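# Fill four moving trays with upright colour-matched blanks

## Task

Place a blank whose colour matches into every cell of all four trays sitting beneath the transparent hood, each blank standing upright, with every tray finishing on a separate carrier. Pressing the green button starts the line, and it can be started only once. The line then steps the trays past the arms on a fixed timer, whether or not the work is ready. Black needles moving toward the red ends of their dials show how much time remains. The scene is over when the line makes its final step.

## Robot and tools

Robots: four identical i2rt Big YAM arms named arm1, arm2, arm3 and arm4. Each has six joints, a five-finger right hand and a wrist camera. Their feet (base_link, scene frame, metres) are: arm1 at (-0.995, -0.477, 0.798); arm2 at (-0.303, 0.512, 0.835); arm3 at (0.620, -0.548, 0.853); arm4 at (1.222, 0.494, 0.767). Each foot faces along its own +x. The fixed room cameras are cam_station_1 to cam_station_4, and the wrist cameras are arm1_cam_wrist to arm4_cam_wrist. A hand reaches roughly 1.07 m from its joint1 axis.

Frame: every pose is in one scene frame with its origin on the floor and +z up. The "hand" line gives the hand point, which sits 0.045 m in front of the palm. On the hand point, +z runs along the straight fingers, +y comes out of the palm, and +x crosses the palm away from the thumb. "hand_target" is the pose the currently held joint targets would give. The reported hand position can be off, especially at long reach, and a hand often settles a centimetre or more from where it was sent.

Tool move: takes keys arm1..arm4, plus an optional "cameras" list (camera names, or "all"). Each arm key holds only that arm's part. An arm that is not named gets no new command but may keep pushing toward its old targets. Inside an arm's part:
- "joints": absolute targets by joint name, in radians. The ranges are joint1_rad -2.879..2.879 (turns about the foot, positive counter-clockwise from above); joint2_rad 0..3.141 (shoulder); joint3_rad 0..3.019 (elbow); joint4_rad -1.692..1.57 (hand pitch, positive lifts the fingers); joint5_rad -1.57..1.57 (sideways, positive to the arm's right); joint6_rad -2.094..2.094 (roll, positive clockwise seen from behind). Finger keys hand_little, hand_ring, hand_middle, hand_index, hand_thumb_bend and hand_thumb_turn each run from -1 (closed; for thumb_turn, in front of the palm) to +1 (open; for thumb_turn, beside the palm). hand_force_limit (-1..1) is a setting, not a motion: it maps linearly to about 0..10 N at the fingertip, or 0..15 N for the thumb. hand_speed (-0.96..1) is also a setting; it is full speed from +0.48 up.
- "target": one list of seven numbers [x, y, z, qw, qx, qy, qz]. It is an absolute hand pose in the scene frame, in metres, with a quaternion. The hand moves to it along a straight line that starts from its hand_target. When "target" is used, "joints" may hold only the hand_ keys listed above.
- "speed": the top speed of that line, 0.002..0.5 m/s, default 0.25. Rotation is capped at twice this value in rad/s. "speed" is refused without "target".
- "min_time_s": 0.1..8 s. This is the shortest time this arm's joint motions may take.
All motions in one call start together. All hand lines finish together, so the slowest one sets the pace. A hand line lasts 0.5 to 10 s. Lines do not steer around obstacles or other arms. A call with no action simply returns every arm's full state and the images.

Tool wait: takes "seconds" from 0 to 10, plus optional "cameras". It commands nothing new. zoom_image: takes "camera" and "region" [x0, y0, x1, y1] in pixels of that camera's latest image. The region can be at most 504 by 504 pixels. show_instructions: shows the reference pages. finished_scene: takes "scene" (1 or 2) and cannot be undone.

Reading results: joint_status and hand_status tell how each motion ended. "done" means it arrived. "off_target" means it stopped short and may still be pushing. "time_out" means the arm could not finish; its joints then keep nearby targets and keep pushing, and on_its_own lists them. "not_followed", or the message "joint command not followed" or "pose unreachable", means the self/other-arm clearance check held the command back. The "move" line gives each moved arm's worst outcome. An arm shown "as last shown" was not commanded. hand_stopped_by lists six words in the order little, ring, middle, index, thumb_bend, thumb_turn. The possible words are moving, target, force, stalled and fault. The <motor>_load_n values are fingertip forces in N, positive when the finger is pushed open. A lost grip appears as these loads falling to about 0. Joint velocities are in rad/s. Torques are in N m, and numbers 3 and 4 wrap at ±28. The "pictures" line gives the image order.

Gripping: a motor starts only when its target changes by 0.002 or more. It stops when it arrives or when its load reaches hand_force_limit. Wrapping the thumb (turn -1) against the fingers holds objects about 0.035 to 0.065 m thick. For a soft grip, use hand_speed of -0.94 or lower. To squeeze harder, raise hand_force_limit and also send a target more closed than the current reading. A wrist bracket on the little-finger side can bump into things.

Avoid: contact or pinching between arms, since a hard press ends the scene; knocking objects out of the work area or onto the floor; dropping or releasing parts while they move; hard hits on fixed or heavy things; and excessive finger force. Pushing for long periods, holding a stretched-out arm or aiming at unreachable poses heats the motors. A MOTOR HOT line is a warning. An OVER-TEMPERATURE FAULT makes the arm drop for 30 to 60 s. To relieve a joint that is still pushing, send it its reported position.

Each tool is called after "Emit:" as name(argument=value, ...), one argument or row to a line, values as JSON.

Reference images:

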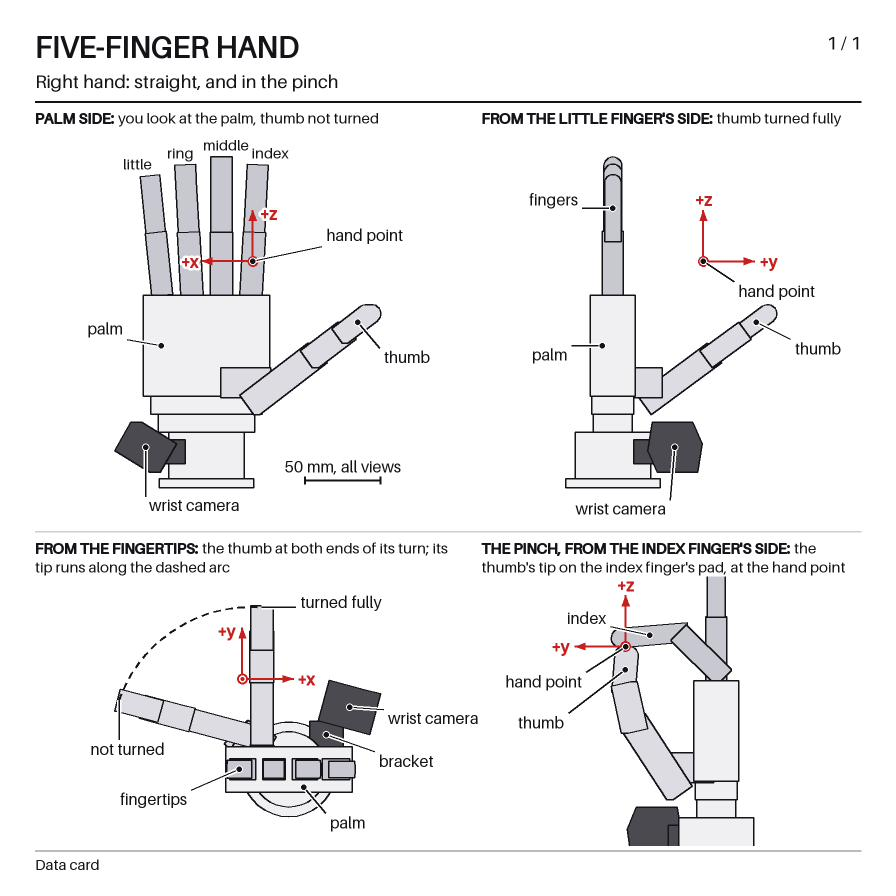

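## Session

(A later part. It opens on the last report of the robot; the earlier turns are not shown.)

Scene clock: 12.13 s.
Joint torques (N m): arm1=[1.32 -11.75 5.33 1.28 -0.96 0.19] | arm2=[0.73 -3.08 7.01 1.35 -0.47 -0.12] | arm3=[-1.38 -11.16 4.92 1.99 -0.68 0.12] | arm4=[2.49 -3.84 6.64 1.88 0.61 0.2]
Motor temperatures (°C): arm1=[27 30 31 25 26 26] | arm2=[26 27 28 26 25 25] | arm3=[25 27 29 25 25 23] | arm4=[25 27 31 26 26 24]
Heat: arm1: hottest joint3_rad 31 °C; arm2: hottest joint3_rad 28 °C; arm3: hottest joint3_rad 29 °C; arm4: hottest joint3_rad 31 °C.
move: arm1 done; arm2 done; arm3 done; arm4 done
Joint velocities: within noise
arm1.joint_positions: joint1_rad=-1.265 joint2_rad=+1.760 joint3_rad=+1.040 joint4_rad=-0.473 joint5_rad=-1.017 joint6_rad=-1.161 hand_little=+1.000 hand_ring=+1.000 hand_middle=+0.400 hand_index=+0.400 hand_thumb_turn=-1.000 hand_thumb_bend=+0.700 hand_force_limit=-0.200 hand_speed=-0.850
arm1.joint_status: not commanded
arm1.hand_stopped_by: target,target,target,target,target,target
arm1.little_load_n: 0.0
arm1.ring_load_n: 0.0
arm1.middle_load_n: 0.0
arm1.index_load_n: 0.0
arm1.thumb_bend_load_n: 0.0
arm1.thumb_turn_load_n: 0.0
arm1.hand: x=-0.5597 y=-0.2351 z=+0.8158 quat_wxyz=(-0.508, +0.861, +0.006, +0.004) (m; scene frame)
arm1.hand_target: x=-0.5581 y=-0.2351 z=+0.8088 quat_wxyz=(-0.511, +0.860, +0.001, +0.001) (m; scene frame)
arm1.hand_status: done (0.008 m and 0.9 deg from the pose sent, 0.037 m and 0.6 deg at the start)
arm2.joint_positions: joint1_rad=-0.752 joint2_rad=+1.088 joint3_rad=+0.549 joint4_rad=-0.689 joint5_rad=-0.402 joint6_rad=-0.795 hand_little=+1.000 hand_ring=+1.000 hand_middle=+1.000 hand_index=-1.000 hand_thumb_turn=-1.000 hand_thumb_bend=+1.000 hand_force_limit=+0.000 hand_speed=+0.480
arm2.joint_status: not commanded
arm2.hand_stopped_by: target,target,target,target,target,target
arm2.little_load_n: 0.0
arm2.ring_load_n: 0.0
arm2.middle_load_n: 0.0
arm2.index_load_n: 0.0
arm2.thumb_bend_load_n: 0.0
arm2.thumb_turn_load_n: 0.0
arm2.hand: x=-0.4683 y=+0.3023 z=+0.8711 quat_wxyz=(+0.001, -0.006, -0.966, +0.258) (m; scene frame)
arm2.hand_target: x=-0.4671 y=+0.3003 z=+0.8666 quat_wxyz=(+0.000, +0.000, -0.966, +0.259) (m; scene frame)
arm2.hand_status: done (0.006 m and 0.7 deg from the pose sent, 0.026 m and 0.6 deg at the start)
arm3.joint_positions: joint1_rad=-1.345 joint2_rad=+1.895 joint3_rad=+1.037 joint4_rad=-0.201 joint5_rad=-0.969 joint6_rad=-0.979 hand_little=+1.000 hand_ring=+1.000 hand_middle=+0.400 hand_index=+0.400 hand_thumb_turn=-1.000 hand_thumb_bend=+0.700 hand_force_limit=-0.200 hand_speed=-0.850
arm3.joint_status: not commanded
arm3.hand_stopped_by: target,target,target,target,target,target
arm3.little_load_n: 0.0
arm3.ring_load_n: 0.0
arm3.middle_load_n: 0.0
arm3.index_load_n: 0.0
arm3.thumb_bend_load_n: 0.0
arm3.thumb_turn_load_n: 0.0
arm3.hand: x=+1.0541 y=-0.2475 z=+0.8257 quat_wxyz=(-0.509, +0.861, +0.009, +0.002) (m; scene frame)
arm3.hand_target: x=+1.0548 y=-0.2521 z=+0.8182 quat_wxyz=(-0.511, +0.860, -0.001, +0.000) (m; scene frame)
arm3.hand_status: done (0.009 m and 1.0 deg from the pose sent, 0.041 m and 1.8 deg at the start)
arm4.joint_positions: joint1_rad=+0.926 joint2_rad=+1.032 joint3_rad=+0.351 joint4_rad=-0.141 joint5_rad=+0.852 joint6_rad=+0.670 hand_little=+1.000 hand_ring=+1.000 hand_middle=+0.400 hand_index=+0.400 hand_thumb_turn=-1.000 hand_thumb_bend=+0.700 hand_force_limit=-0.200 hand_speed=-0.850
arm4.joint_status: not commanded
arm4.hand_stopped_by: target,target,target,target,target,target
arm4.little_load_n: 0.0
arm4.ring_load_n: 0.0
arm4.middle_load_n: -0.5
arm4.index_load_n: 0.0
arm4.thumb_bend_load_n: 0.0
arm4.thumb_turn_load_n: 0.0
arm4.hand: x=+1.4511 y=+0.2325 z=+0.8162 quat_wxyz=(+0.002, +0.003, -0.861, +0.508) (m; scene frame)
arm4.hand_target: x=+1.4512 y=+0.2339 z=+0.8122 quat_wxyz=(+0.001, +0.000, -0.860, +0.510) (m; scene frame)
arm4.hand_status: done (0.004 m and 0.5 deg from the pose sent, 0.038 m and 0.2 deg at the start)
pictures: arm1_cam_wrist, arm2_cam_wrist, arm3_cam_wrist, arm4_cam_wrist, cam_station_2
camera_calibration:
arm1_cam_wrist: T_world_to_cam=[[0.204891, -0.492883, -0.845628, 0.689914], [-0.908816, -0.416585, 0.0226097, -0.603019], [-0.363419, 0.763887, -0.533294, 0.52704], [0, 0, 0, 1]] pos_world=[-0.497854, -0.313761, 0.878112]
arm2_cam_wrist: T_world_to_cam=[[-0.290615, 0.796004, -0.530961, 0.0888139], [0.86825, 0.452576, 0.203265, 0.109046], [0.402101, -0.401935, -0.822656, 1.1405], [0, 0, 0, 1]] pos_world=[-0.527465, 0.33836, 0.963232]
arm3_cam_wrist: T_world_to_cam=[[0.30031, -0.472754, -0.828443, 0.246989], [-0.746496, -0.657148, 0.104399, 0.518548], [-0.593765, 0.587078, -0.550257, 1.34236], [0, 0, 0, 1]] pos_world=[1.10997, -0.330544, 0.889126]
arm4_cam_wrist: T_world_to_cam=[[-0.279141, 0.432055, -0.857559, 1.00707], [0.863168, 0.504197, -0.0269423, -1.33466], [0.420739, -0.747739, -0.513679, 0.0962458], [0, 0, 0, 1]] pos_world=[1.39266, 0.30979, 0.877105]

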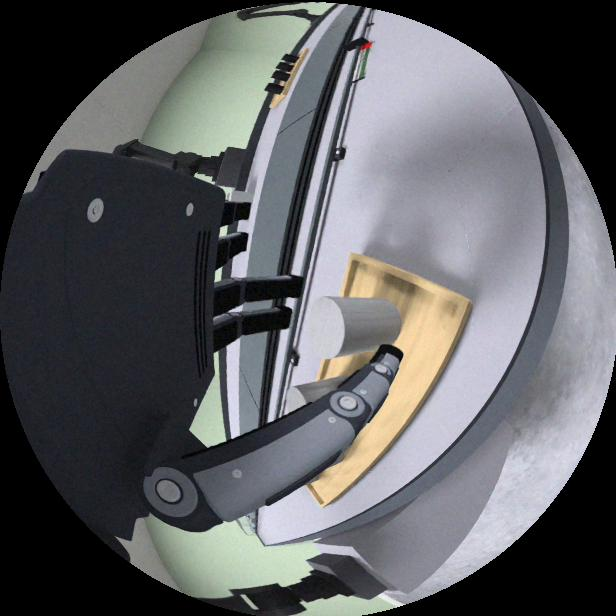

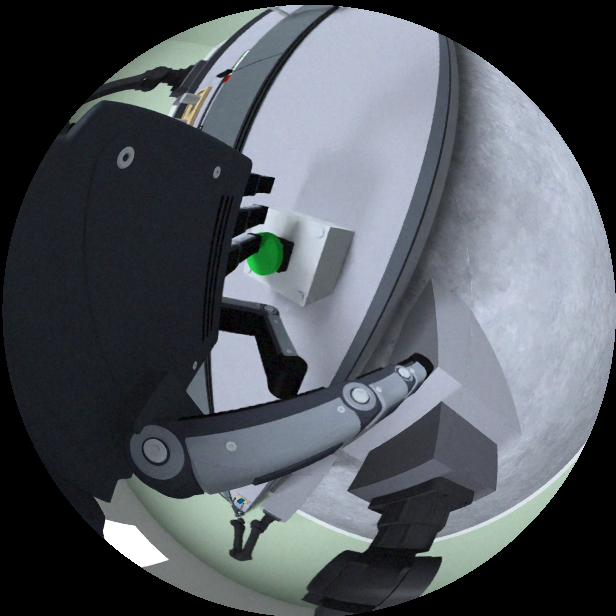

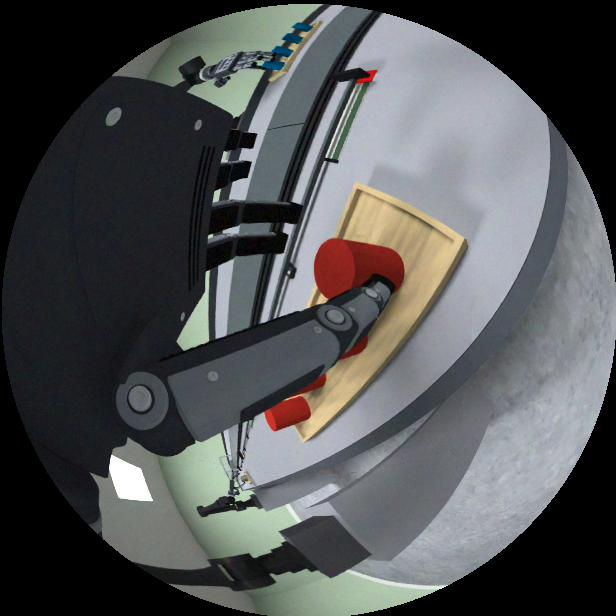

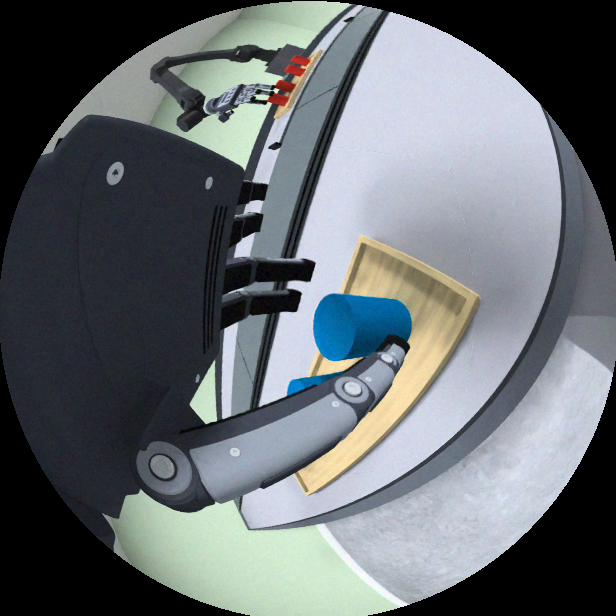

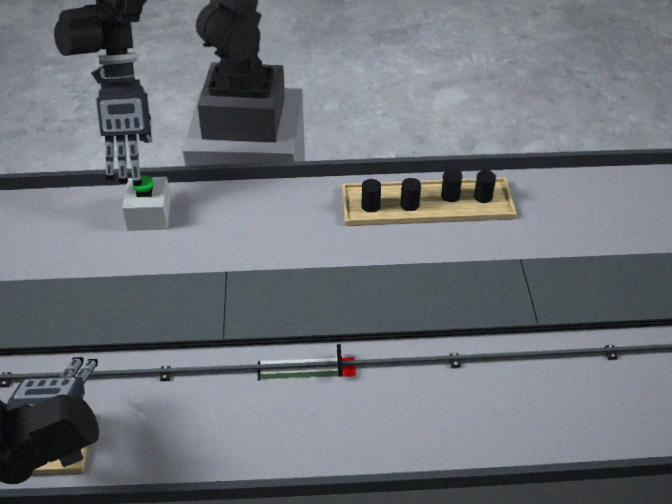

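Emit:
move(
  arm1={"target":[-0.5585,-0.236,0.7855,0.5105,-0.8599,0,0],"speed":0.08},
  arm2={"target":[-0.456,0.302,0.860,0,0,-0.9659,0.2588],"speed":0.05},
  arm3={"target":[1.0545,-0.2515,0.797,0.5105,-0.8599,0,0],"speed":0.08},
  arm4={"target":[1.453,0.2355,0.7965,0,0,-0.8599,0.5105],"speed":0.08},
  cameras=["cam_station_2","cam_station_1","cam_station_3","cam_station_4"],
)

Emit:
zoom_image(
  camera="cam_station_2",
  region=[80, 130, 230, 240],
)

Scene clock: 14.13 s.
Joint torques (N m): arm1=[1.14 -11.93 5.01 1.25 -1 0.14] | arm2=[1.61 -3.49 5.96 1.1 -0.48 0.01] | arm3=[-1.26 -11.22 4.6 2 -0.66 0.12] | arm4=[1.79 -3.72 6.05 1.88 0.65 0.29]
Motor temperatures (°C): arm1=[27 30 32 25 26 26] | arm2=[26 27 28 26 25 25] | arm3=[25 27 29 25 26 23] | arm4=[25 27 32 26 26 24]
Heat: arm1: hottest joint3_rad 32 °C; arm2: hottest joint3_rad 28 °C; arm3: hottest joint3_rad 29 °C; arm4: hottest joint3_rad 32 °C.
move: arm1 done; arm2 off_target; arm3 done; arm4 done
Joint velocities: within noise
arm1.joint_positions: joint1_rad=-1.265 joint2_rad=+1.803 joint3_rad=+1.024 joint4_rad=-0.420 joint5_rad=-1.017 joint6_rad=-1.161 hand_little=+1.000 hand_ring=+1.000 hand_middle=+0.400 hand_index=+0.400 hand_thumb_turn=-1.000 hand_thumb_bend=+0.700 hand_force_limit=-0.200 hand_speed=-0.850
arm1.joint_status: not commanded
arm1.hand_stopped_by: target,target,target,target,target,target
arm1.little_load_n: 0.0
arm1.ring_load_n: 0.0
arm1.middle_load_n: 0.0
arm1.index_load_n: 0.0
arm1.thumb_bend_load_n: 0.0
arm1.thumb_turn_load_n: 0.0
arm1.hand: x=-0.5608 y=-0.2351 z=+0.7931 quat_wxyz=(-0.508, +0.861, +0.005, +0.002) (m; scene frame)
arm1.hand_target: x=-0.5596 y=-0.2362 z=+0.7852 quat_wxyz=(-0.510, +0.860, +0.000, -0.001) (m; scene frame)
arm1.hand_status: done (0.008 m and 0.7 deg from the pose sent, 0.030 m and 0.9 deg at the start)
arm2.joint_positions: joint1_rad=-0.741 joint2_rad=+1.073 joint3_rad=+0.528 joint4_rad=-0.663 joint5_rad=-0.394 joint6_rad=-0.787 hand_little=+1.000 hand_ring=+1.000 hand_middle=+1.000 hand_index=-1.000 hand_thumb_turn=-1.000 hand_thumb_bend=+1.000 hand_force_limit=+0.000 hand_speed=+0.480
arm2.joint_status: not commanded
arm2.hand_stopped_by: target,target,target,target,target,target
arm2.little_load_n: 0.0
arm2.ring_load_n: 0.0
arm2.middle_load_n: -0.5
arm2.index_load_n: 0.0
arm2.thumb_bend_load_n: 0.0
arm2.thumb_turn_load_n: 0.0
arm2.hand: x=-0.4656 y=+0.3023 z=+0.8675 quat_wxyz=(+0.008, -0.003, -0.965, +0.261) (m; scene frame)
arm2.hand_target: x=-0.4560 y=+0.3025 z=+0.8605 quat_wxyz=(+0.000, +0.000, -0.966, +0.259) (m; scene frame)
arm2.hand_status: off_target (0.012 m and 1.0 deg from the pose sent, 0.017 m and 0.7 deg at the start)
arm3.joint_positions: joint1_rad=-1.345 joint2_rad=+1.937 joint3_rad=+1.031 joint4_rad=-0.149 joint5_rad=-0.969 joint6_rad=-0.979 hand_little=+1.000 hand_ring=+1.000 hand_middle=+0.400 hand_index=+0.400 hand_thumb_turn=-1.000 hand_thumb_bend=+0.700 hand_force_limit=-0.200 hand_speed=-0.850
arm3.joint_status: not commanded
arm3.hand_stopped_by: target,target,target,target,target,target
arm3.little_load_n: 0.0
arm3.ring_load_n: -0.5
arm3.middle_load_n: 0.0
arm3.index_load_n: 0.0
arm3.thumb_bend_load_n: 0.0
arm3.thumb_turn_load_n: 0.0
arm3.hand: x=+1.0549 y=-0.2470 z=+0.8064 quat_wxyz=(-0.510, +0.860, +0.010, +0.004) (m; scene frame)
arm3.hand_target: x=+1.0543 y=-0.2515 z=+0.7978 quat_wxyz=(-0.511, +0.860, +0.000, +0.000) (m; scene frame)
arm3.hand_status: done (0.010 m and 1.2 deg from the pose sent, 0.029 m and 1.0 deg at the start)
arm4.joint_positions: joint1_rad=+0.934 joint2_rad=+1.087 joint3_rad=+0.330 joint4_rad=-0.070 joint5_rad=+0.858 joint6_rad=+0.675 hand_little=+1.000 hand_ring=+1.000 hand_middle=+0.400 hand_index=+0.400 hand_thumb_turn=-1.000 hand_thumb_bend=+0.700 hand_force_limit=-0.200 hand_speed=-0.850
arm4.joint_status: not commanded
arm4.hand_stopped_by: target,target,target,target,target,target
arm4.little_load_n: 0.0
arm4.ring_load_n: 0.0
arm4.middle_load_n: -0.5
arm4.index_load_n: 0.0
arm4.thumb_bend_load_n: 0.0
arm4.thumb_turn_load_n: 0.0
arm4.hand: x=+1.4521 y=+0.2338 z=+0.8008 quat_wxyz=(+0.004, +0.004, -0.861, +0.509) (m; scene frame)
arm4.hand_target: x=+1.4523 y=+0.2355 z=+0.7971 quat_wxyz=(+0.000, +0.000, -0.860, +0.510) (m; scene frame)
arm4.hand_status: done (0.005 m and 0.7 deg from the pose sent, 0.020 m and 0.5 deg at the start)
pictures: cam_station_1, cam_station_2, cam_station_3, cam_station_4

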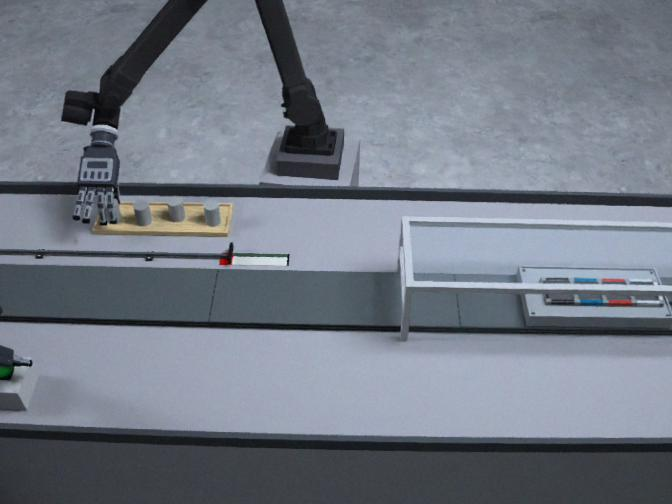

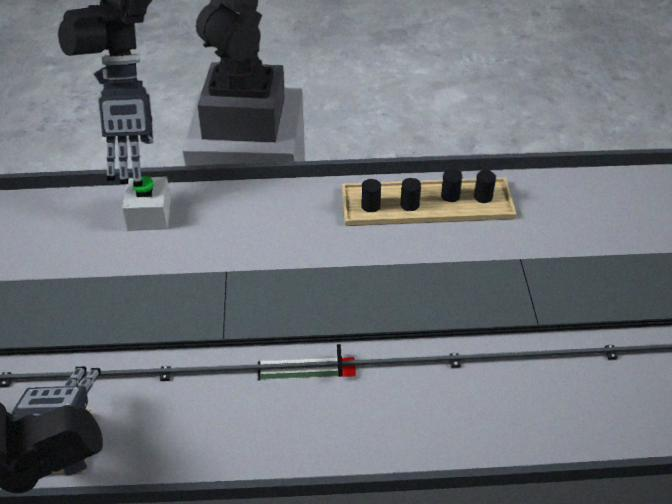

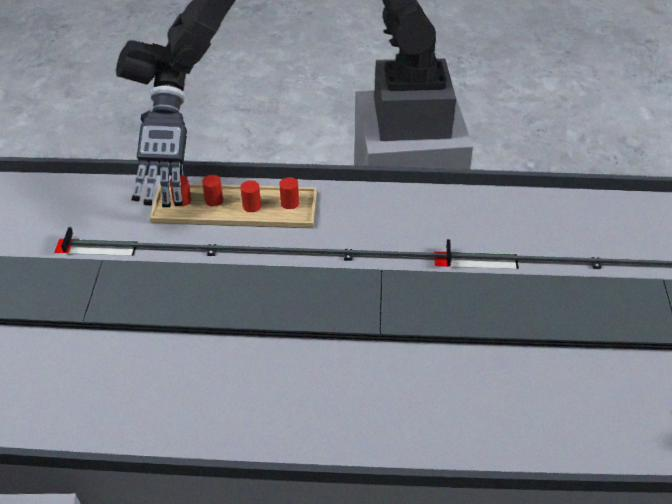

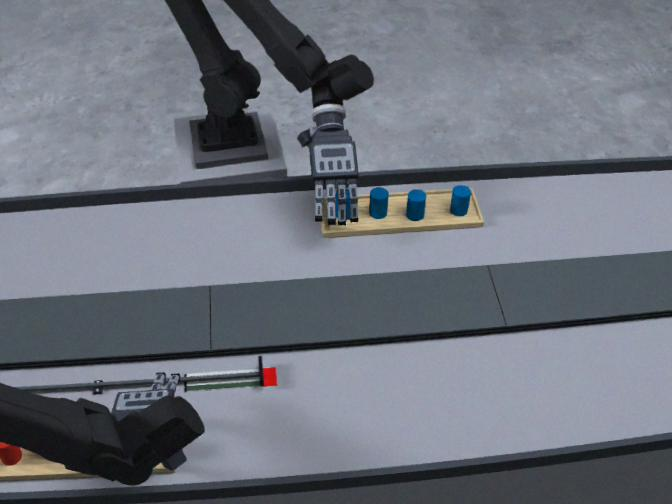

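Scaled by 3.360.

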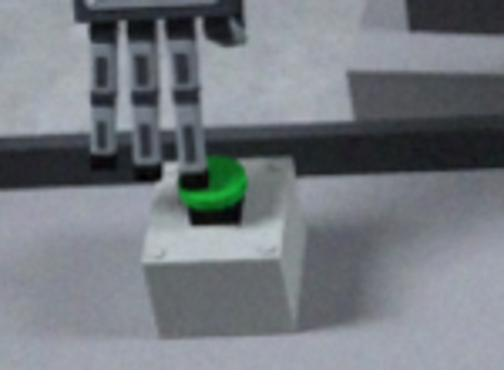

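Emit:
move(
  arm1={"joints":{"hand_index":-0.1,"hand_middle":-0.1,"hand_thumb_bend":0.2}},
  arm2={"target":[-0.452,0.302,0.850,0,0,-0.9659,0.2588],"speed":0.05},
  arm3={"target":[1.0535,-0.2515,0.7925,0.5105,-0.8599,0,0],"speed":0.06},
  arm4={"joints":{"hand_index":-0.1,"hand_middle":-0.1,"hand_thumb_bend":0.2}},
  cameras=["cam_station_2"],
)

Emit:
zoom_image(
  camera="cam_station_2",
  region=[80, 130, 230, 240],
)

Scene clock: 16.67 s.
Joint torques (N m): arm1=[1.14 -11.93 5.01 1.2 -0.91 0.15] | arm2=[2.08 -2.2 5.41 1.42 -0.48 0.05] | arm3=[-1.2 -11.05 4.3 2.02 -0.65 0.13] | arm4=[2.02 -3.6 6.24 1.88 0.57 0.21]
Motor temperatures (°C): arm1=[27 30 31 25 26 26] | arm2=[26 27 28 26 25 25] | arm3=[25 27 29 25 26 23] | arm4=[25 27 32 26 26 24]
Heat: arm1: hottest joint3_rad 31 °C; arm2: hottest joint3_rad 28 °C; arm3: hottest joint3_rad 29 °C; arm4: hottest joint3_rad 32 °C.
move: arm1 off_target; arm2 off_target; arm3 off_target; arm4 off_target
Joint velocities: within noise
arm1.joint_positions: joint1_rad=-1.262 joint2_rad=+1.803 joint3_rad=+1.024 joint4_rad=-0.418 joint5_rad=-1.020 joint6_rad=-1.161 hand_little=+1.000 hand_ring=+1.000 hand_middle=+0.029 hand_index=+0.000 hand_thumb_turn=-1.000 hand_thumb_bend=+0.506 hand_force_limit=-0.200 hand_speed=-0.850
arm1.joint_status: hand_middle off_target (ended at +0.029, target -0.100); hand_index off_target (ended at +0.000, target -0.100); hand_thumb_bend off_target (ended at +0.506, target +0.200)
arm1.hand_stopped_by: target,target,force,force,force,target
arm1.little_load_n: 0.0
arm1.ring_load_n: 0.0
arm1.middle_load_n: 5.0
arm1.index_load_n: 4.5
arm1.thumb_bend_load_n: 8.0
arm1.thumb_turn_load_n: 0.0
arm1.hand: x=-0.5614 y=-0.2333 z=+0.7936 quat_wxyz=(-0.509, +0.861, +0.007, +0.001) (m; scene frame)
arm1.hand_target: x=-0.5604 y=-0.2348 z=+0.7853 quat_wxyz=(-0.511, +0.860, +0.001, -0.002) (m; scene frame)
arm1.hand_status: not commanded
arm2.joint_positions: joint1_rad=-0.737 joint2_rad=+1.070 joint3_rad=+0.509 joint4_rad=-0.633 joint5_rad=-0.390 joint6_rad=-0.778 hand_little=+1.000 hand_ring=+1.000 hand_middle=+1.000 hand_index=-1.000 hand_thumb_turn=-1.000 hand_thumb_bend=+1.000 hand_force_limit=+0.000 hand_speed=+0.480
arm2.joint_status: not commanded
arm2.hand_stopped_by: target,target,target,target,target,target
arm2.little_load_n: 0.0
arm2.ring_load_n: 0.0
arm2.middle_load_n: -1.5
arm2.index_load_n: 0.0
arm2.thumb_bend_load_n: 0.0
arm2.thumb_turn_load_n: 0.0
arm2.hand: x=-0.4644 y=+0.3022 z=+0.8625 quat_wxyz=(+0.013, -0.004, -0.964, +0.264) (m; scene frame)
arm2.hand_target: x=-0.4518 y=+0.3032 z=+0.8509 quat_wxyz=(+0.000, +0.000, -0.966, +0.258) (m; scene frame)
arm2.hand_status: off_target (0.018 m and 1.7 deg from the pose sent, 0.022 m and 1.0 deg at the start)
arm3.joint_positions: joint1_rad=-1.345 joint2_rad=+1.943 joint3_rad=+1.031 joint4_rad=-0.135 joint5_rad=-0.969 joint6_rad=-0.979 hand_little=+1.000 hand_ring=+1.000 hand_middle=+0.400 hand_index=+0.400 hand_thumb_turn=-1.000 hand_thumb_bend=+0.700 hand_force_limit=-0.200 hand_speed=-0.850
arm3.joint_status: not commanded
arm3.hand_stopped_by: target,target,target,target,target,target
arm3.little_load_n: 0.0
arm3.ring_load_n: 0.0
arm3.middle_load_n: 0.0
arm3.index_load_n: 0.0
arm3.thumb_bend_load_n: 0.0
arm3.thumb_turn_load_n: 0.0
arm3.hand: x=+1.0566 y=-0.2464 z=+0.8042 quat_wxyz=(-0.511, +0.860, +0.012, +0.007) (m; scene frame)
arm3.hand_target: x=+1.0535 y=-0.2514 z=+0.7932 quat_wxyz=(-0.511, +0.860, +0.001, +0.001) (m; scene frame)
arm3.hand_status: off_target (0.013 m and 1.6 deg from the pose sent, 0.015 m and 1.2 deg at the start)
arm4.joint_positions: joint1_rad=+0.936 joint2_rad=+1.087 joint3_rad=+0.330 joint4_rad=-0.069 joint5_rad=+0.860 joint6_rad=+0.676 hand_little=+1.000 hand_ring=+1.000 hand_middle=+0.029 hand_index=+0.013 hand_thumb_turn=-1.000 hand_thumb_bend=+0.505 hand_force_limit=-0.200 hand_speed=-0.850
arm4.joint_status: hand_middle off_target (ended at +0.029, target -0.100); hand_index off_target (ended at +0.013, target -0.100); hand_thumb_bend off_target (ended at +0.505, target +0.200)
arm4.hand_stopped_by: target,target,force,force,force,target
arm4.little_load_n: 0.0
arm4.ring_load_n: 0.0
arm4.middle_load_n: 4.5
arm4.index_load_n: 5.0
arm4.thumb_bend_load_n: 7.0
arm4.thumb_turn_load_n: 0.5
arm4.hand: x=+1.4526 y=+0.2338 z=+0.8012 quat_wxyz=(+0.003, +0.004, -0.860, +0.509) (m; scene frame)
arm4.hand_target: x=+1.4529 y=+0.2356 z=+0.7974 quat_wxyz=(-0.001, +0.000, -0.860, +0.511) (m; scene frame)
arm4.hand_status: not commanded
pictures: cam_station_2

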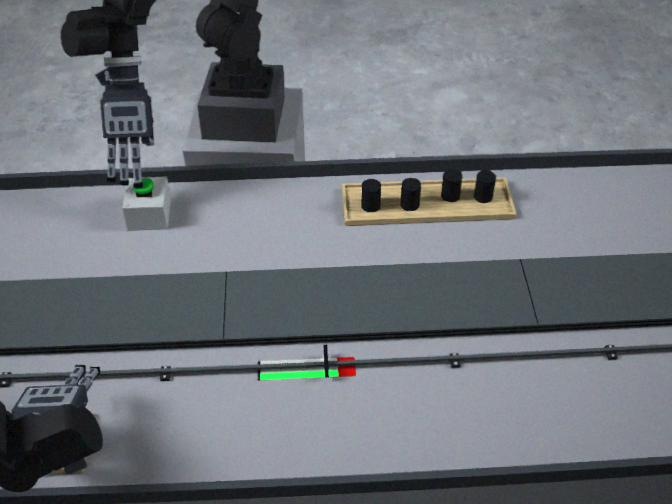

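Scaled by 3.360.

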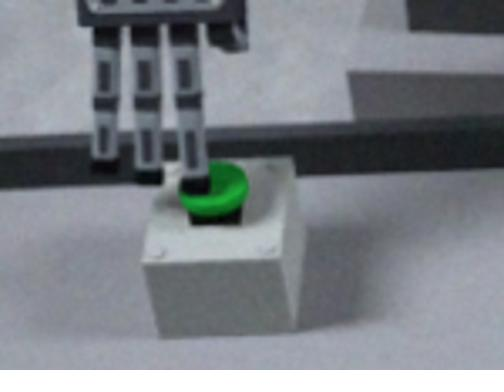

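Emit:
move(
  arm1={"target":[-0.57,-0.228,0.93,0.5,-0.866,0,0],"speed":0.15},
  arm2={"target":[-0.43,0.31,0.94,0,0,-0.9659,0.2588],"speed":0.15},
  arm3={"joints":{"hand_index":-0.1,"hand_middle":-0.1,"hand_thumb_bend":0.2}},
  arm4={"target":[1.44,0.23,0.93,0,0,-0.866,0.5],"speed":0.15},
)

Emit:
move(
  arm1={"target":[-0.80,-0.09,0.965,0.5,-0.866,0,0],"speed":0.25},
  arm2={"target":[-0.10,0.23,0.95,0,0,-0.866,0.5],"speed":0.25,"joints":{"hand_speed":0.3,"hand_index":0.4,"hand_middle":0.4,"hand_thumb_bend":0.7}},
  arm3={"target":[1.045,-0.24,0.93,0.5,-0.866,0,0],"speed":0.15},
  arm4={"target":[1.30,0.12,0.98,0,0,-0.866,0.5],"speed":0.25},
  cameras=["all"],
)

Scene clock: 19.33 s.
Joint torques (N m): arm1=[2.08 -13.33 9.36 0.18 -0.55 0.2] | arm2=[0.62 -2.26 13.57 -0.1 -0.25 0.02] | arm3=[-1.2 -11.11 4.29 2 -0.63 0.13] | arm4=[1.38 -4.25 14.12 0.49 0.26 0.05]
Motor temperatures (°C): arm1=[27 30 32 25 26 26] | arm2=[26 27 28 26 25 25] | arm3=[25 28 29 25 26 23] | arm4=[25 27 32 26 26 24]
Heat: arm1: hottest joint3_rad 32 °C; arm2: hottest joint3_rad 28 °C; arm3: hottest joint3_rad 29 °C; arm4: hottest joint3_rad 32 °C.
move: arm1 off_target; arm2 off_target; arm3 off_target; arm4 off_target
Joint velocities: within noise
arm1.joint_positions: joint1_rad=-1.249 joint2_rad=+1.586 joint3_rad=+1.104 joint4_rad=-0.737 joint5_rad=-0.994 joint6_rad=-1.125 hand_little=+1.000 hand_ring=+1.000 hand_middle=+0.029 hand_index=+0.000 hand_thumb_turn=-1.000 hand_thumb_bend=+0.506 hand_force_limit=-0.200 hand_speed=-0.850
arm1.joint_status: not commanded
arm1.hand_stopped_by: target,target,force,force,force,target
arm1.little_load_n: 0.0
arm1.ring_load_n: 0.0
arm1.middle_load_n: 5.0
arm1.index_load_n: 4.0
arm1.thumb_bend_load_n: 8.0
arm1.thumb_turn_load_n: 0.5
arm1.hand: x=-0.5811 y=-0.2350 z=+0.9063 quat_wxyz=(-0.497, +0.868, -0.011, -0.016) (m; scene frame)
arm1.hand_target: x=-0.5679 y=-0.2290 z=+0.9301 quat_wxyz=(-0.500, +0.866, +0.000, +0.002) (m; scene frame)
arm1.hand_status: off_target (0.027 m and 2.2 deg from the pose sent, 0.137 m and 1.5 deg at the start)
arm2.joint_positions: joint1_rad=-0.681 joint2_rad=+0.878 joint3_rad=+0.565 joint4_rad=-0.932 joint5_rad=-0.384 joint6_rad=-0.738 hand_little=+1.000 hand_ring=+1.000 hand_middle=+1.000 hand_index=-1.000 hand_thumb_turn=-1.000 hand_thumb_bend=+1.000 hand_force_limit=+0.000 hand_speed=+0.480
arm2.joint_status: not commanded
arm2.hand_stopped_by: target,target,target,target,target,target
arm2.little_load_n: 0.0
arm2.ring_load_n: 0.0
arm2.middle_load_n: 0.0
arm2.index_load_n: 0.0
arm2.thumb_bend_load_n: 0.0
arm2.thumb_turn_load_n: 0.0
arm2.hand: x=-0.4202 y=+0.3218 z=+0.9160 quat_wxyz=(-0.016, -0.002, -0.970, +0.244) (m; scene frame)
arm2.hand_target: x=-0.4304 y=+0.3095 z=+0.9390 quat_wxyz=(+0.000, +0.000, -0.966, +0.259) (m; scene frame)
arm2.hand_status: off_target (0.029 m and 2.5 deg from the pose sent, 0.085 m and 1.7 deg at the start)
arm3.joint_positions: joint1_rad=-1.348 joint2_rad=+1.944 joint3_rad=+1.031 joint4_rad=-0.135 joint5_rad=-0.969 joint6_rad=-0.976 hand_little=+1.000 hand_ring=+1.000 hand_middle=-0.015 hand_index=+0.027 hand_thumb_turn=-1.000 hand_thumb_bend=+0.497 hand_force_limit=-0.200 hand_speed=-0.850
arm3.joint_status: hand_middle off_target (ended at -0.015, target -0.100); hand_index off_target (ended at +0.027, target -0.100); hand_thumb_bend off_target (ended at +0.497, target +0.200)
arm3.hand_stopped_by: target,target,force,force,force,target
arm3.little_load_n: 0.0
arm3.ring_load_n: 0.0
arm3.middle_load_n: 4.0
arm3.index_load_n: 4.0
arm3.thumb_bend_load_n: 8.0
arm3.thumb_turn_load_n: 1.0
arm3.hand: x=+1.0571 y=-0.2478 z=+0.8035 quat_wxyz=(-0.511, +0.860, +0.009, +0.007) (m; scene frame)
arm3.hand_target: x=+1.0541 y=-0.2528 z=+0.7929 quat_wxyz=(-0.510, +0.860, -0.002, +0.000) (m; scene frame)
arm3.hand_status: not commanded
arm4.joint_positions: joint1_rad=+0.897 joint2_rad=+0.797 joint3_rad=+0.492 joint4_rad=-0.581 joint5_rad=+0.811 joint6_rad=+0.658 hand_little=+1.000 hand_ring=+1.000 hand_middle=+0.029 hand_index=+0.013 hand_thumb_turn=-1.000 hand_thumb_bend=+0.505 hand_force_limit=-0.200 hand_speed=-0.850
arm4.joint_status: not commanded
arm4.hand_stopped_by: target,target,force,force,force,target
arm4.little_load_n: 0.0
arm4.ring_load_n: 0.0
arm4.middle_load_n: 4.5
arm4.index_load_n: 4.5
arm4.thumb_bend_load_n: 7.0
arm4.thumb_turn_load_n: 0.5
arm4.hand: x=+1.4271 y=+0.2446 z=+0.8878 quat_wxyz=(+0.022, +0.017, -0.876, +0.482) (m; scene frame)
arm4.hand_target: x=+1.4442 y=+0.2331 z=+0.9286 quat_wxyz=(-0.006, +0.001, -0.866, +0.500) (m; scene frame)
arm4.hand_status: off_target (0.047 m and 4.0 deg from the pose sent, 0.129 m and 1.4 deg at the start)
pictures: none

Scene clock: 21.87 s.
Joint torques (N m): arm1=[1.73 -8.53 7.28 2.29 -0.18 0.24] | arm2=[0.62 0.21 14.15 2.02 0.51 -0.02] | arm3=[0.5 -12.51 9.85 0.7 -0.37 0.25] | arm4=[0.79 -2.84 15.24 2.66 -0.12 0.01]
Motor temperatures (°C): arm1=[27 30 32 25 26 26] | arm2=[26 27 28 26 25 25] | arm3=[25 28 29 25 26 23] | arm4=[25 27 32 26 26 24]
Heat: arm1: hottest joint3_rad 32 °C; arm2: hottest joint3_rad 28 °C; arm3: hottest joint3_rad 29 °C; arm4: hottest joint3_rad 32 °C.
move: arm1 off_target; arm2 off_target; arm3 off_target; arm4 off_target
Joint velocities: within noise
arm1.joint_positions: joint1_rad=-0.629 joint2_rad=+1.157 joint3_rad=+0.756 joint4_rad=-0.324 joint5_rad=-0.601 joint6_rad=-0.452 hand_little=+1.000 hand_ring=+1.000 hand_middle=+0.029 hand_index=+0.000 hand_thumb_turn=-1.000 hand_thumb_bend=+0.506 hand_force_limit=-0.200 hand_speed=-0.850
arm1.joint_status: not commanded
arm1.hand_stopped_by: target,target,force,force,force,target
arm1.little_load_n: 0.0
arm1.ring_load_n: 0.0
arm1.middle_load_n: 5.0
arm1.index_load_n: 4.0
arm1.thumb_bend_load_n: 8.0
arm1.thumb_turn_load_n: 0.0
arm1.hand: x=-0.8051 y=-0.0934 z=+0.9483 quat_wxyz=(-0.479, +0.878, +0.003, -0.013) (m; scene frame)
arm1.hand_target: x=-0.8021 y=-0.0878 z=+0.9631 quat_wxyz=(-0.496, +0.868, +0.006, +0.000) (m; scene frame)
arm1.hand_status: off_target (0.018 m and 3.2 deg from the pose sent, 0.269 m and 2.2 deg at the start)
arm2.joint_positions: joint1_rad=+0.978 joint2_rad=+0.781 joint3_rad=+0.376 joint4_rad=-0.386 joint5_rad=+0.704 joint6_rad=+0.488 hand_little=+1.000 hand_ring=+1.000 hand_middle=+0.400 hand_index=+0.400 hand_thumb_turn=-1.000 hand_thumb_bend=+0.700 hand_force_limit=+0.000 hand_speed=+0.300
arm2.joint_status: all done
arm2.hand_stopped_by: target,target,target,target,target,target
arm2.little_load_n: 0.0
arm2.ring_load_n: 0.0
arm2.middle_load_n: 0.0
arm2.index_load_n: 0.0
arm2.thumb_bend_load_n: 0.0
arm2.thumb_turn_load_n: 0.0
arm2.hand: x=-0.1275 y=+0.2469 z=+0.9156 quat_wxyz=(+0.036, +0.031, -0.878, +0.477) (m; scene frame)
arm2.hand_target: x=-0.1060 y=+0.2307 z=+0.9482 quat_wxyz=(+0.009, +0.014, -0.866, +0.501) (m; scene frame)
arm2.hand_status: off_target (0.047 m and 6.3 deg from the pose sent, 0.335 m and 31.7 deg at the start)
arm3.joint_positions: joint1_rad=-1.338 joint2_rad=+1.711 joint3_rad=+1.048 joint4_rad=-0.436 joint5_rad=-0.938 joint6_rad=-0.956 hand_little=+1.000 hand_ring=+1.000 hand_middle=-0.015 hand_index=+0.027 hand_thumb_turn=-1.000 hand_thumb_bend=+0.497 hand_force_limit=-0.200 hand_speed=-0.850
arm3.joint_status: not commanded
arm3.hand_stopped_by: target,target,force,force,force,target
arm3.little_load_n: 0.0
arm3.ring_load_n: 0.0
arm3.middle_load_n: 3.5
arm3.index_load_n: 4.0
arm3.thumb_bend_load_n: 8.5
arm3.thumb_turn_load_n: 0.5
arm3.hand: x=+1.0322 y=-0.2557 z=+0.9023 quat_wxyz=(-0.492, +0.870, -0.011, -0.014) (m; scene frame)
arm3.hand_target: x=+1.0482 y=-0.2442 z=+0.9299 quat_wxyz=(-0.500, +0.866, -0.003, +0.003) (m; scene frame)
arm3.hand_status: off_target (0.034 m and 2.3 deg from the pose sent, 0.127 m and 1.9 deg at the start)
arm4.joint_positions: joint1_rad=+0.101 joint2_rad=+0.756 joint3_rad=+0.572 joint4_rad=-0.462 joint5_rad=+0.180 joint6_rad=+0.127 hand_little=+1.000 hand_ring=+1.000 hand_middle=+0.029 hand_index=+0.013 hand_thumb_turn=-1.000 hand_thumb_bend=+0.505 hand_force_limit=-0.200 hand_speed=-0.850
arm4.joint_status: not commanded
arm4.hand_stopped_by: target,target,force,force,force,target
arm4.little_load_n: 0.0
arm4.ring_load_n: 0.0
arm4.middle_load_n: 4.5
arm4.index_load_n: 4.5
arm4.thumb_bend_load_n: 7.5
arm4.thumb_turn_load_n: 0.5
arm4.hand: x=+1.2956 y=+0.1494 z=+0.9286 quat_wxyz=(+0.005, -0.005, -0.892, +0.451) (m; scene frame)
arm4.hand_target: x=+1.2988 y=+0.1230 z=+0.9793 quat_wxyz=(-0.002, -0.007, -0.868, +0.497) (m; scene frame)
arm4.hand_status: off_target (0.059 m and 6.4 deg from the pose sent, 0.200 m and 4.0 deg at the start)
pictures: arm1_cam_wrist, arm2_cam_wrist, arm3_cam_wrist, arm4_cam_wrist, cam_station_1, cam_station_2, cam_station_3, cam_station_4
camera_calibration:
arm1_cam_wrist: T_world_to_cam=[[0.18421, -0.547099, -0.816547, 0.872796], [-0.901882, -0.424348, 0.0808593, -0.820424], [-0.390738, 0.721534, -0.571588, 0.41074], [0, 0, 0, 1]] pos_world=[-0.740211, -0.167002, 1.01379]
arm2_cam_wrist: T_world_to_cam=[[-0.386273, 0.45657, -0.801459, 0.574812], [0.846655, 0.520297, -0.111656, 0.0980415], [0.366018, -0.721689, -0.587534, 0.87685], [0, 0, 0, 1]] pos_world=[-0.181916, 0.319361, 0.986814]
arm3_cam_wrist: T_world_to_cam=[[0.251179, -0.509792, -0.822813, 0.349368], [-0.751675, -0.638299, 0.16601, 0.443372], [-0.609832, 0.57679, -0.543525, 1.38421], [0, 0, 0, 1]] pos_world=[1.08965, -0.337287, 0.966211]
arm4_cam_wrist: T_world_to_cam=[[-0.267168, 0.544386, -0.795151, 1.00563], [0.871826, 0.488078, 0.0412233, -1.22761], [0.410537, -0.68222, -0.605009, 0.245443], [0, 0, 0, 1]] pos_world=[1.23817, 0.219164, 0.998729]

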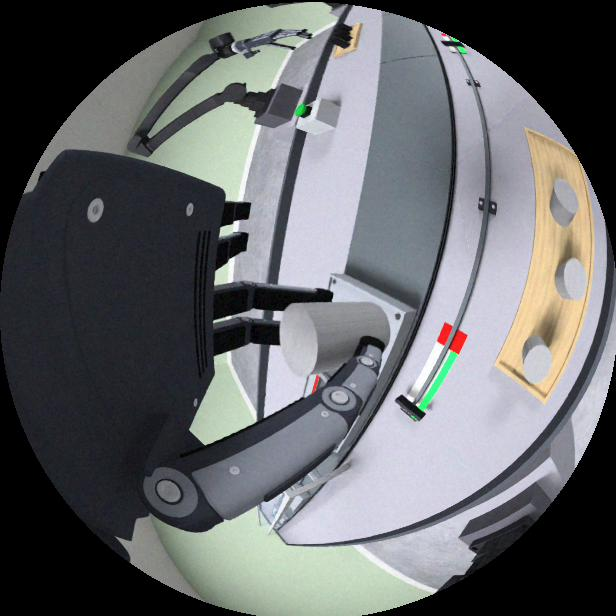

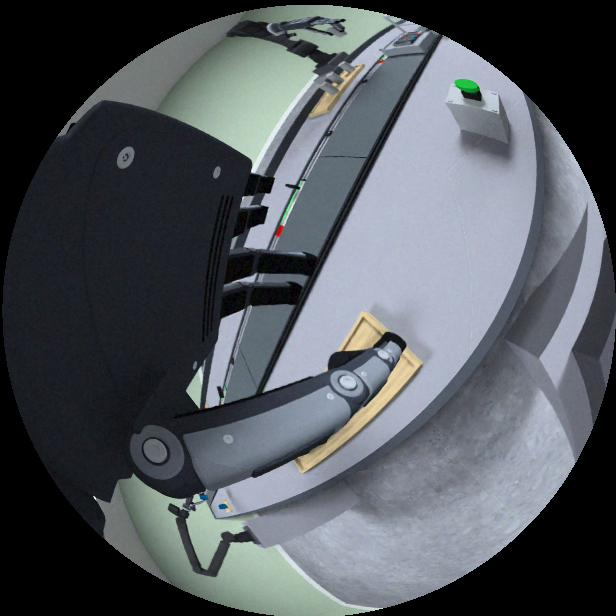

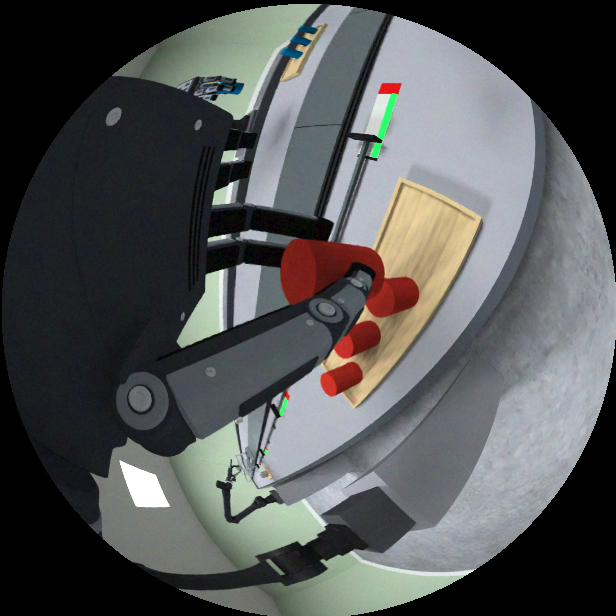

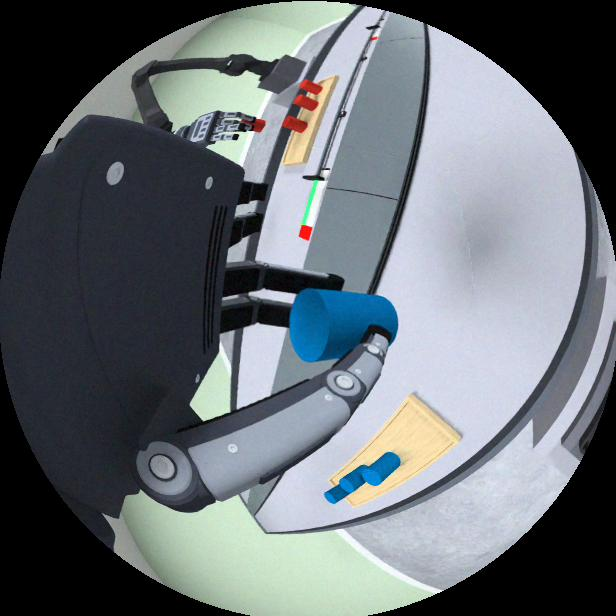

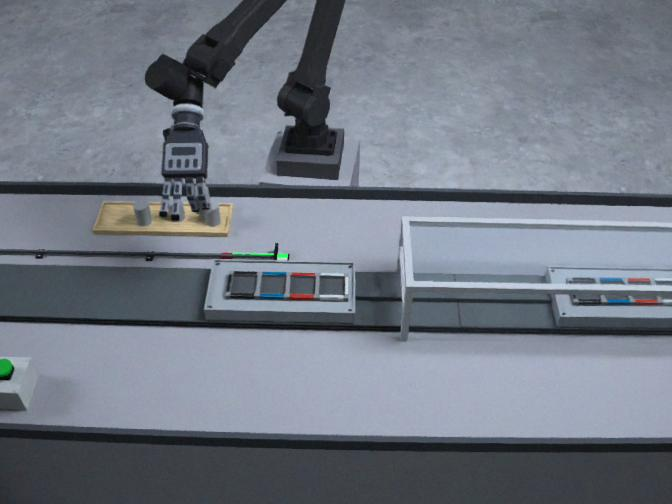

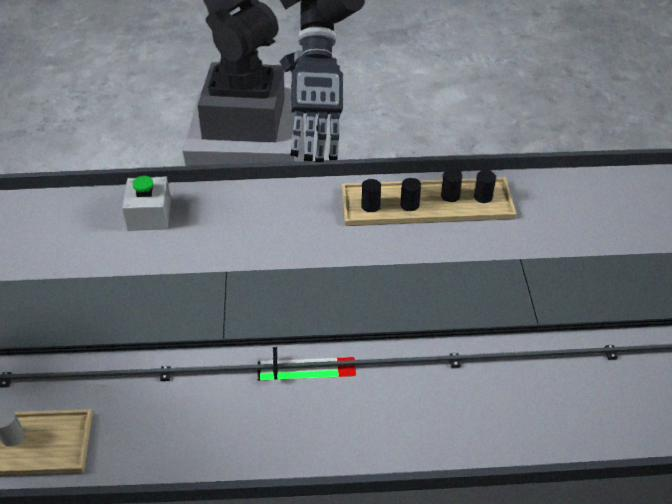

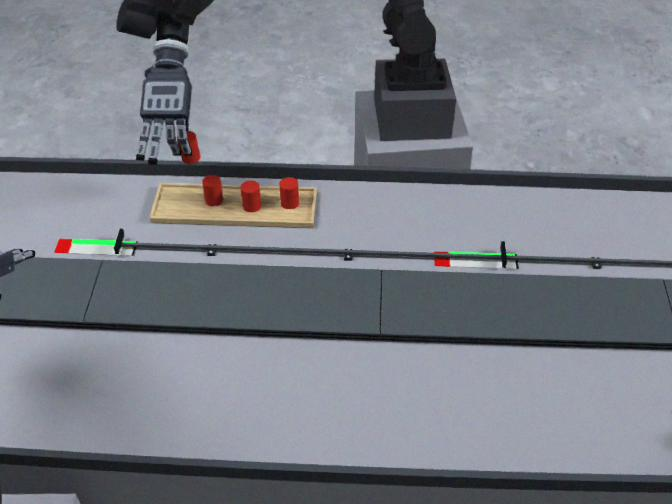

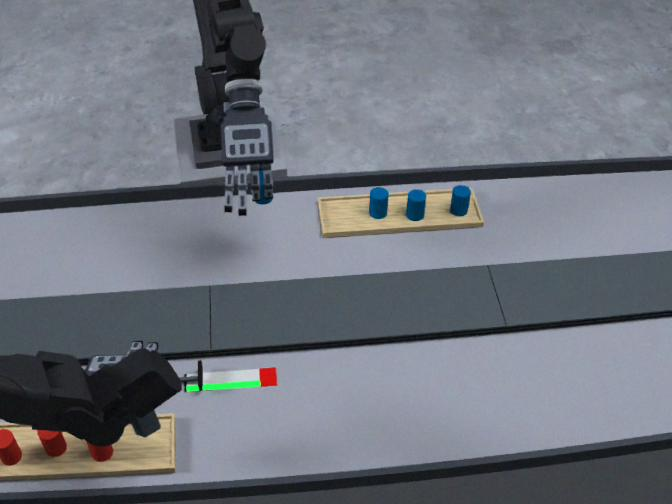

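Emit:
move(
  arm1={"target":[-0.985,-0.03,0.96,0.5,-0.866,0,0],"speed":0.2},
  arm2={"target":[-0.030,0.20,0.94,0,0,-0.866,0.5],"speed":0.2},
  arm3={"target":[0.80,-0.14,0.98,0.5,-0.866,0,0],"speed":0.2},
  cameras=["arm1_cam_wrist","arm2_cam_wrist","cam_station_1"],
)

Emit:
zoom_image(
  camera="cam_station_1",
  region=[160, 220, 360, 350],
)

Scene clock: 24.77 s.
Joint torques (N m): arm1=[1.73 -5.95 7.84 2.65 0.1 0.23] | arm2=[0.56 -3.25 12.88 1.94 0.56 0.01] | arm3=[-0.03 -7.53 6.82 3.04 -0.1 0.27] | arm4=[1.9 -2.26 15.08 2.78 -0.13 -0.02]
Motor temperatures (°C): arm1=[27 30 32 25 26 26] | arm2=[26 27 28 27 25 25] | arm3=[25 28 29 25 26 23] | arm4=[25 27 33 26 26 24]
Heat: arm1: hottest joint3_rad 32 °C; arm2: hottest joint3_rad 28 °C; arm3: hottest joint3_rad 29 °C; arm4: hottest joint3_rad 33 °C.
move: arm1 off_target; arm2 off_target; arm3 off_target
Joint velocities: within noise
arm1.joint_positions: joint1_rad=-0.040 joint2_rad=+1.059 joint3_rad=+0.655 joint4_rad=-0.177 joint5_rad=-0.093 joint6_rad=-0.093 hand_little=+1.000 hand_ring=+1.000 hand_middle=+0.029 hand_index=+0.000 hand_thumb_turn=-1.000 hand_thumb_bend=+0.506 hand_force_limit=-0.200 hand_speed=-0.850
arm1.joint_status: not commanded
arm1.hand_stopped_by: target,target,force,force,force,target
arm1.little_load_n: 0.0
arm1.ring_load_n: 0.0
arm1.middle_load_n: 5.0
arm1.index_load_n: 4.5
arm1.thumb_bend_load_n: 8.0
arm1.thumb_turn_load_n: 0.0
arm1.hand: x=-0.9802 y=-0.0419 z=+0.9461 quat_wxyz=(-0.479, +0.878, +0.005, +0.007) (m; scene frame)
arm1.hand_target: x=-0.9809 y=-0.0322 z=+0.9594 quat_wxyz=(-0.498, +0.867, +0.001, +0.007) (m; scene frame)
arm1.hand_status: off_target (0.019 m and 2.9 deg from the pose sent, 0.191 m and 3.2 deg at the start)
arm2.joint_positions: joint1_rad=+1.058 joint2_rad=+1.077 joint3_rad=+0.520 joint4_rad=-0.282 joint5_rad=+0.767 joint6_rad=+0.600 hand_little=+1.000 hand_ring=+1.000 hand_middle=+0.400 hand_index=+0.400 hand_thumb_turn=-1.000 hand_thumb_bend=+0.700 hand_force_limit=+0.000 hand_speed=+0.300
arm2.joint_status: not commanded
arm2.hand_stopped_by: target,target,target,target,target,target
arm2.little_load_n: 0.0
arm2.ring_load_n: 0.0
arm2.middle_load_n: 0.0
arm2.index_load_n: 0.0
arm2.thumb_bend_load_n: 0.0
arm2.thumb_turn_load_n: 0.0
arm2.hand: x=-0.0582 y=+0.2145 z=+0.9132 quat_wxyz=(+0.030, +0.014, -0.876, +0.481) (m; scene frame)
arm2.hand_target: x=-0.0349 y=+0.1998 z=+0.9395 quat_wxyz=(+0.003, -0.003, -0.866, +0.500) (m; scene frame)
arm2.hand_status: off_target (0.042 m and 4.5 deg from the pose sent, 0.111 m and 6.3 deg at the start)
arm3.joint_positions: joint1_rad=-0.764 joint2_rad=+1.256 joint3_rad=+0.705 joint4_rad=-0.149 joint5_rad=-0.556 joint6_rad=-0.405 hand_little=+1.000 hand_ring=+1.000 hand_middle=-0.015 hand_index=+0.027 hand_thumb_turn=-1.000 hand_thumb_bend=+0.497 hand_force_limit=-0.200 hand_speed=-0.850
arm3.joint_status: not commanded
arm3.hand_stopped_by: target,target,force,force,force,target
arm3.little_load_n: 0.0
arm3.ring_load_n: 0.0
arm3.middle_load_n: 3.5
arm3.index_load_n: 4.5
arm3.thumb_bend_load_n: 8.0
arm3.thumb_turn_load_n: 0.5
arm3.hand: x=+0.7986 y=-0.1421 z=+0.9676 quat_wxyz=(-0.482, +0.876, +0.008, -0.006) (m; scene frame)
arm3.hand_target: x=+0.7976 y=-0.1374 z=+0.9783 quat_wxyz=(-0.496, +0.868, +0.007, -0.001) (m; scene frame)
arm3.hand_status: off_target (0.013 m and 2.6 deg from the pose sent, 0.271 m and 2.3 deg at the start)
arm4: as last shown
arm4.index_load_n: 5.0
arm4.hand_target: x=+1.2989 y=+0.1230 z=+0.9793 quat_wxyz=(-0.002, -0.007, -0.868, +0.497) (m; scene frame)
pictures: arm1_cam_wrist, arm2_cam_wrist, cam_station_1
camera_calibration:
arm1_cam_wrist: T_world_to_cam=[[0.205167, -0.549943, -0.80961, 0.945292], [-0.911407, -0.408843, 0.0467512, -0.932681], [-0.356714, 0.728293, -0.585103, 0.350216], [0, 0, 0, 1]] pos_world=[-0.919067, -0.116523, 1.01383]
arm2_cam_wrist: T_world_to_cam=[[-0.352473, 0.457919, -0.816133, 0.629524], [0.861571, 0.499234, -0.091985, 0.0433712], [0.365319, -0.735578, -0.570497, 0.814051], [0, 0, 0, 1]] pos_world=[-0.112865, 0.288875, 0.982178]

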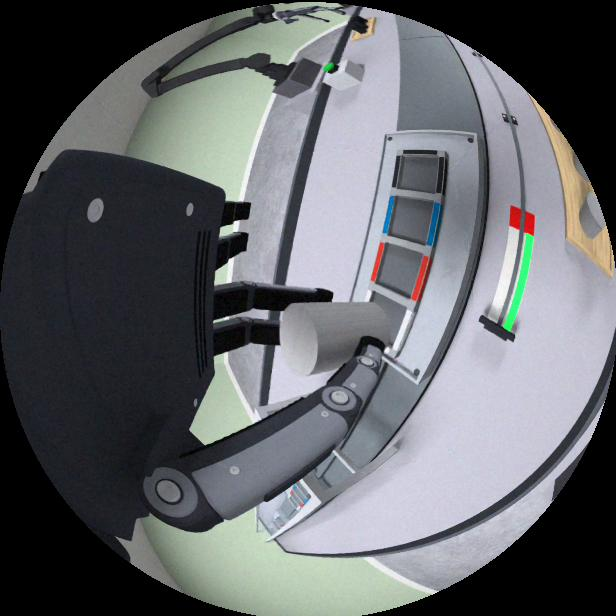

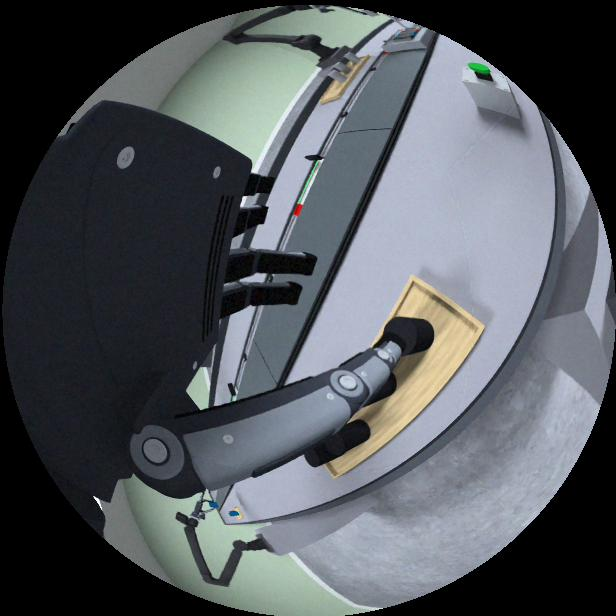

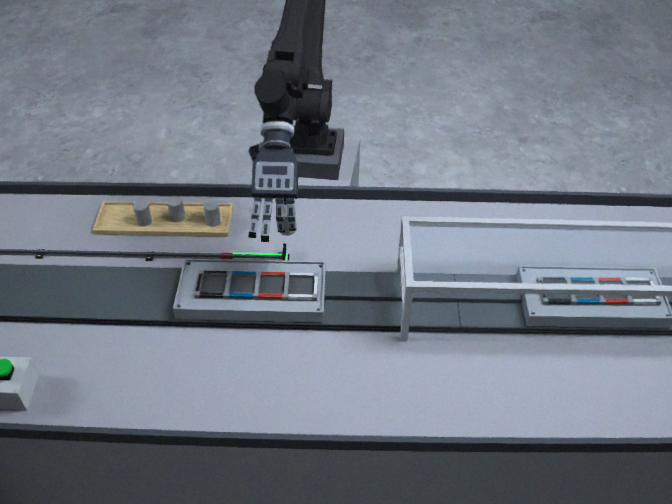

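Scaled by 2.520.

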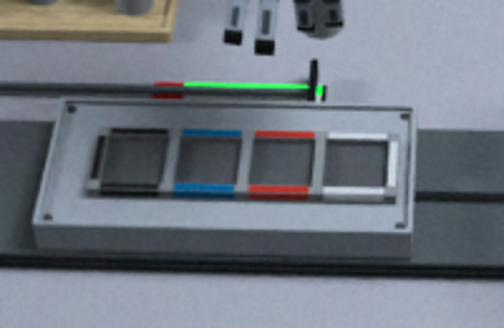

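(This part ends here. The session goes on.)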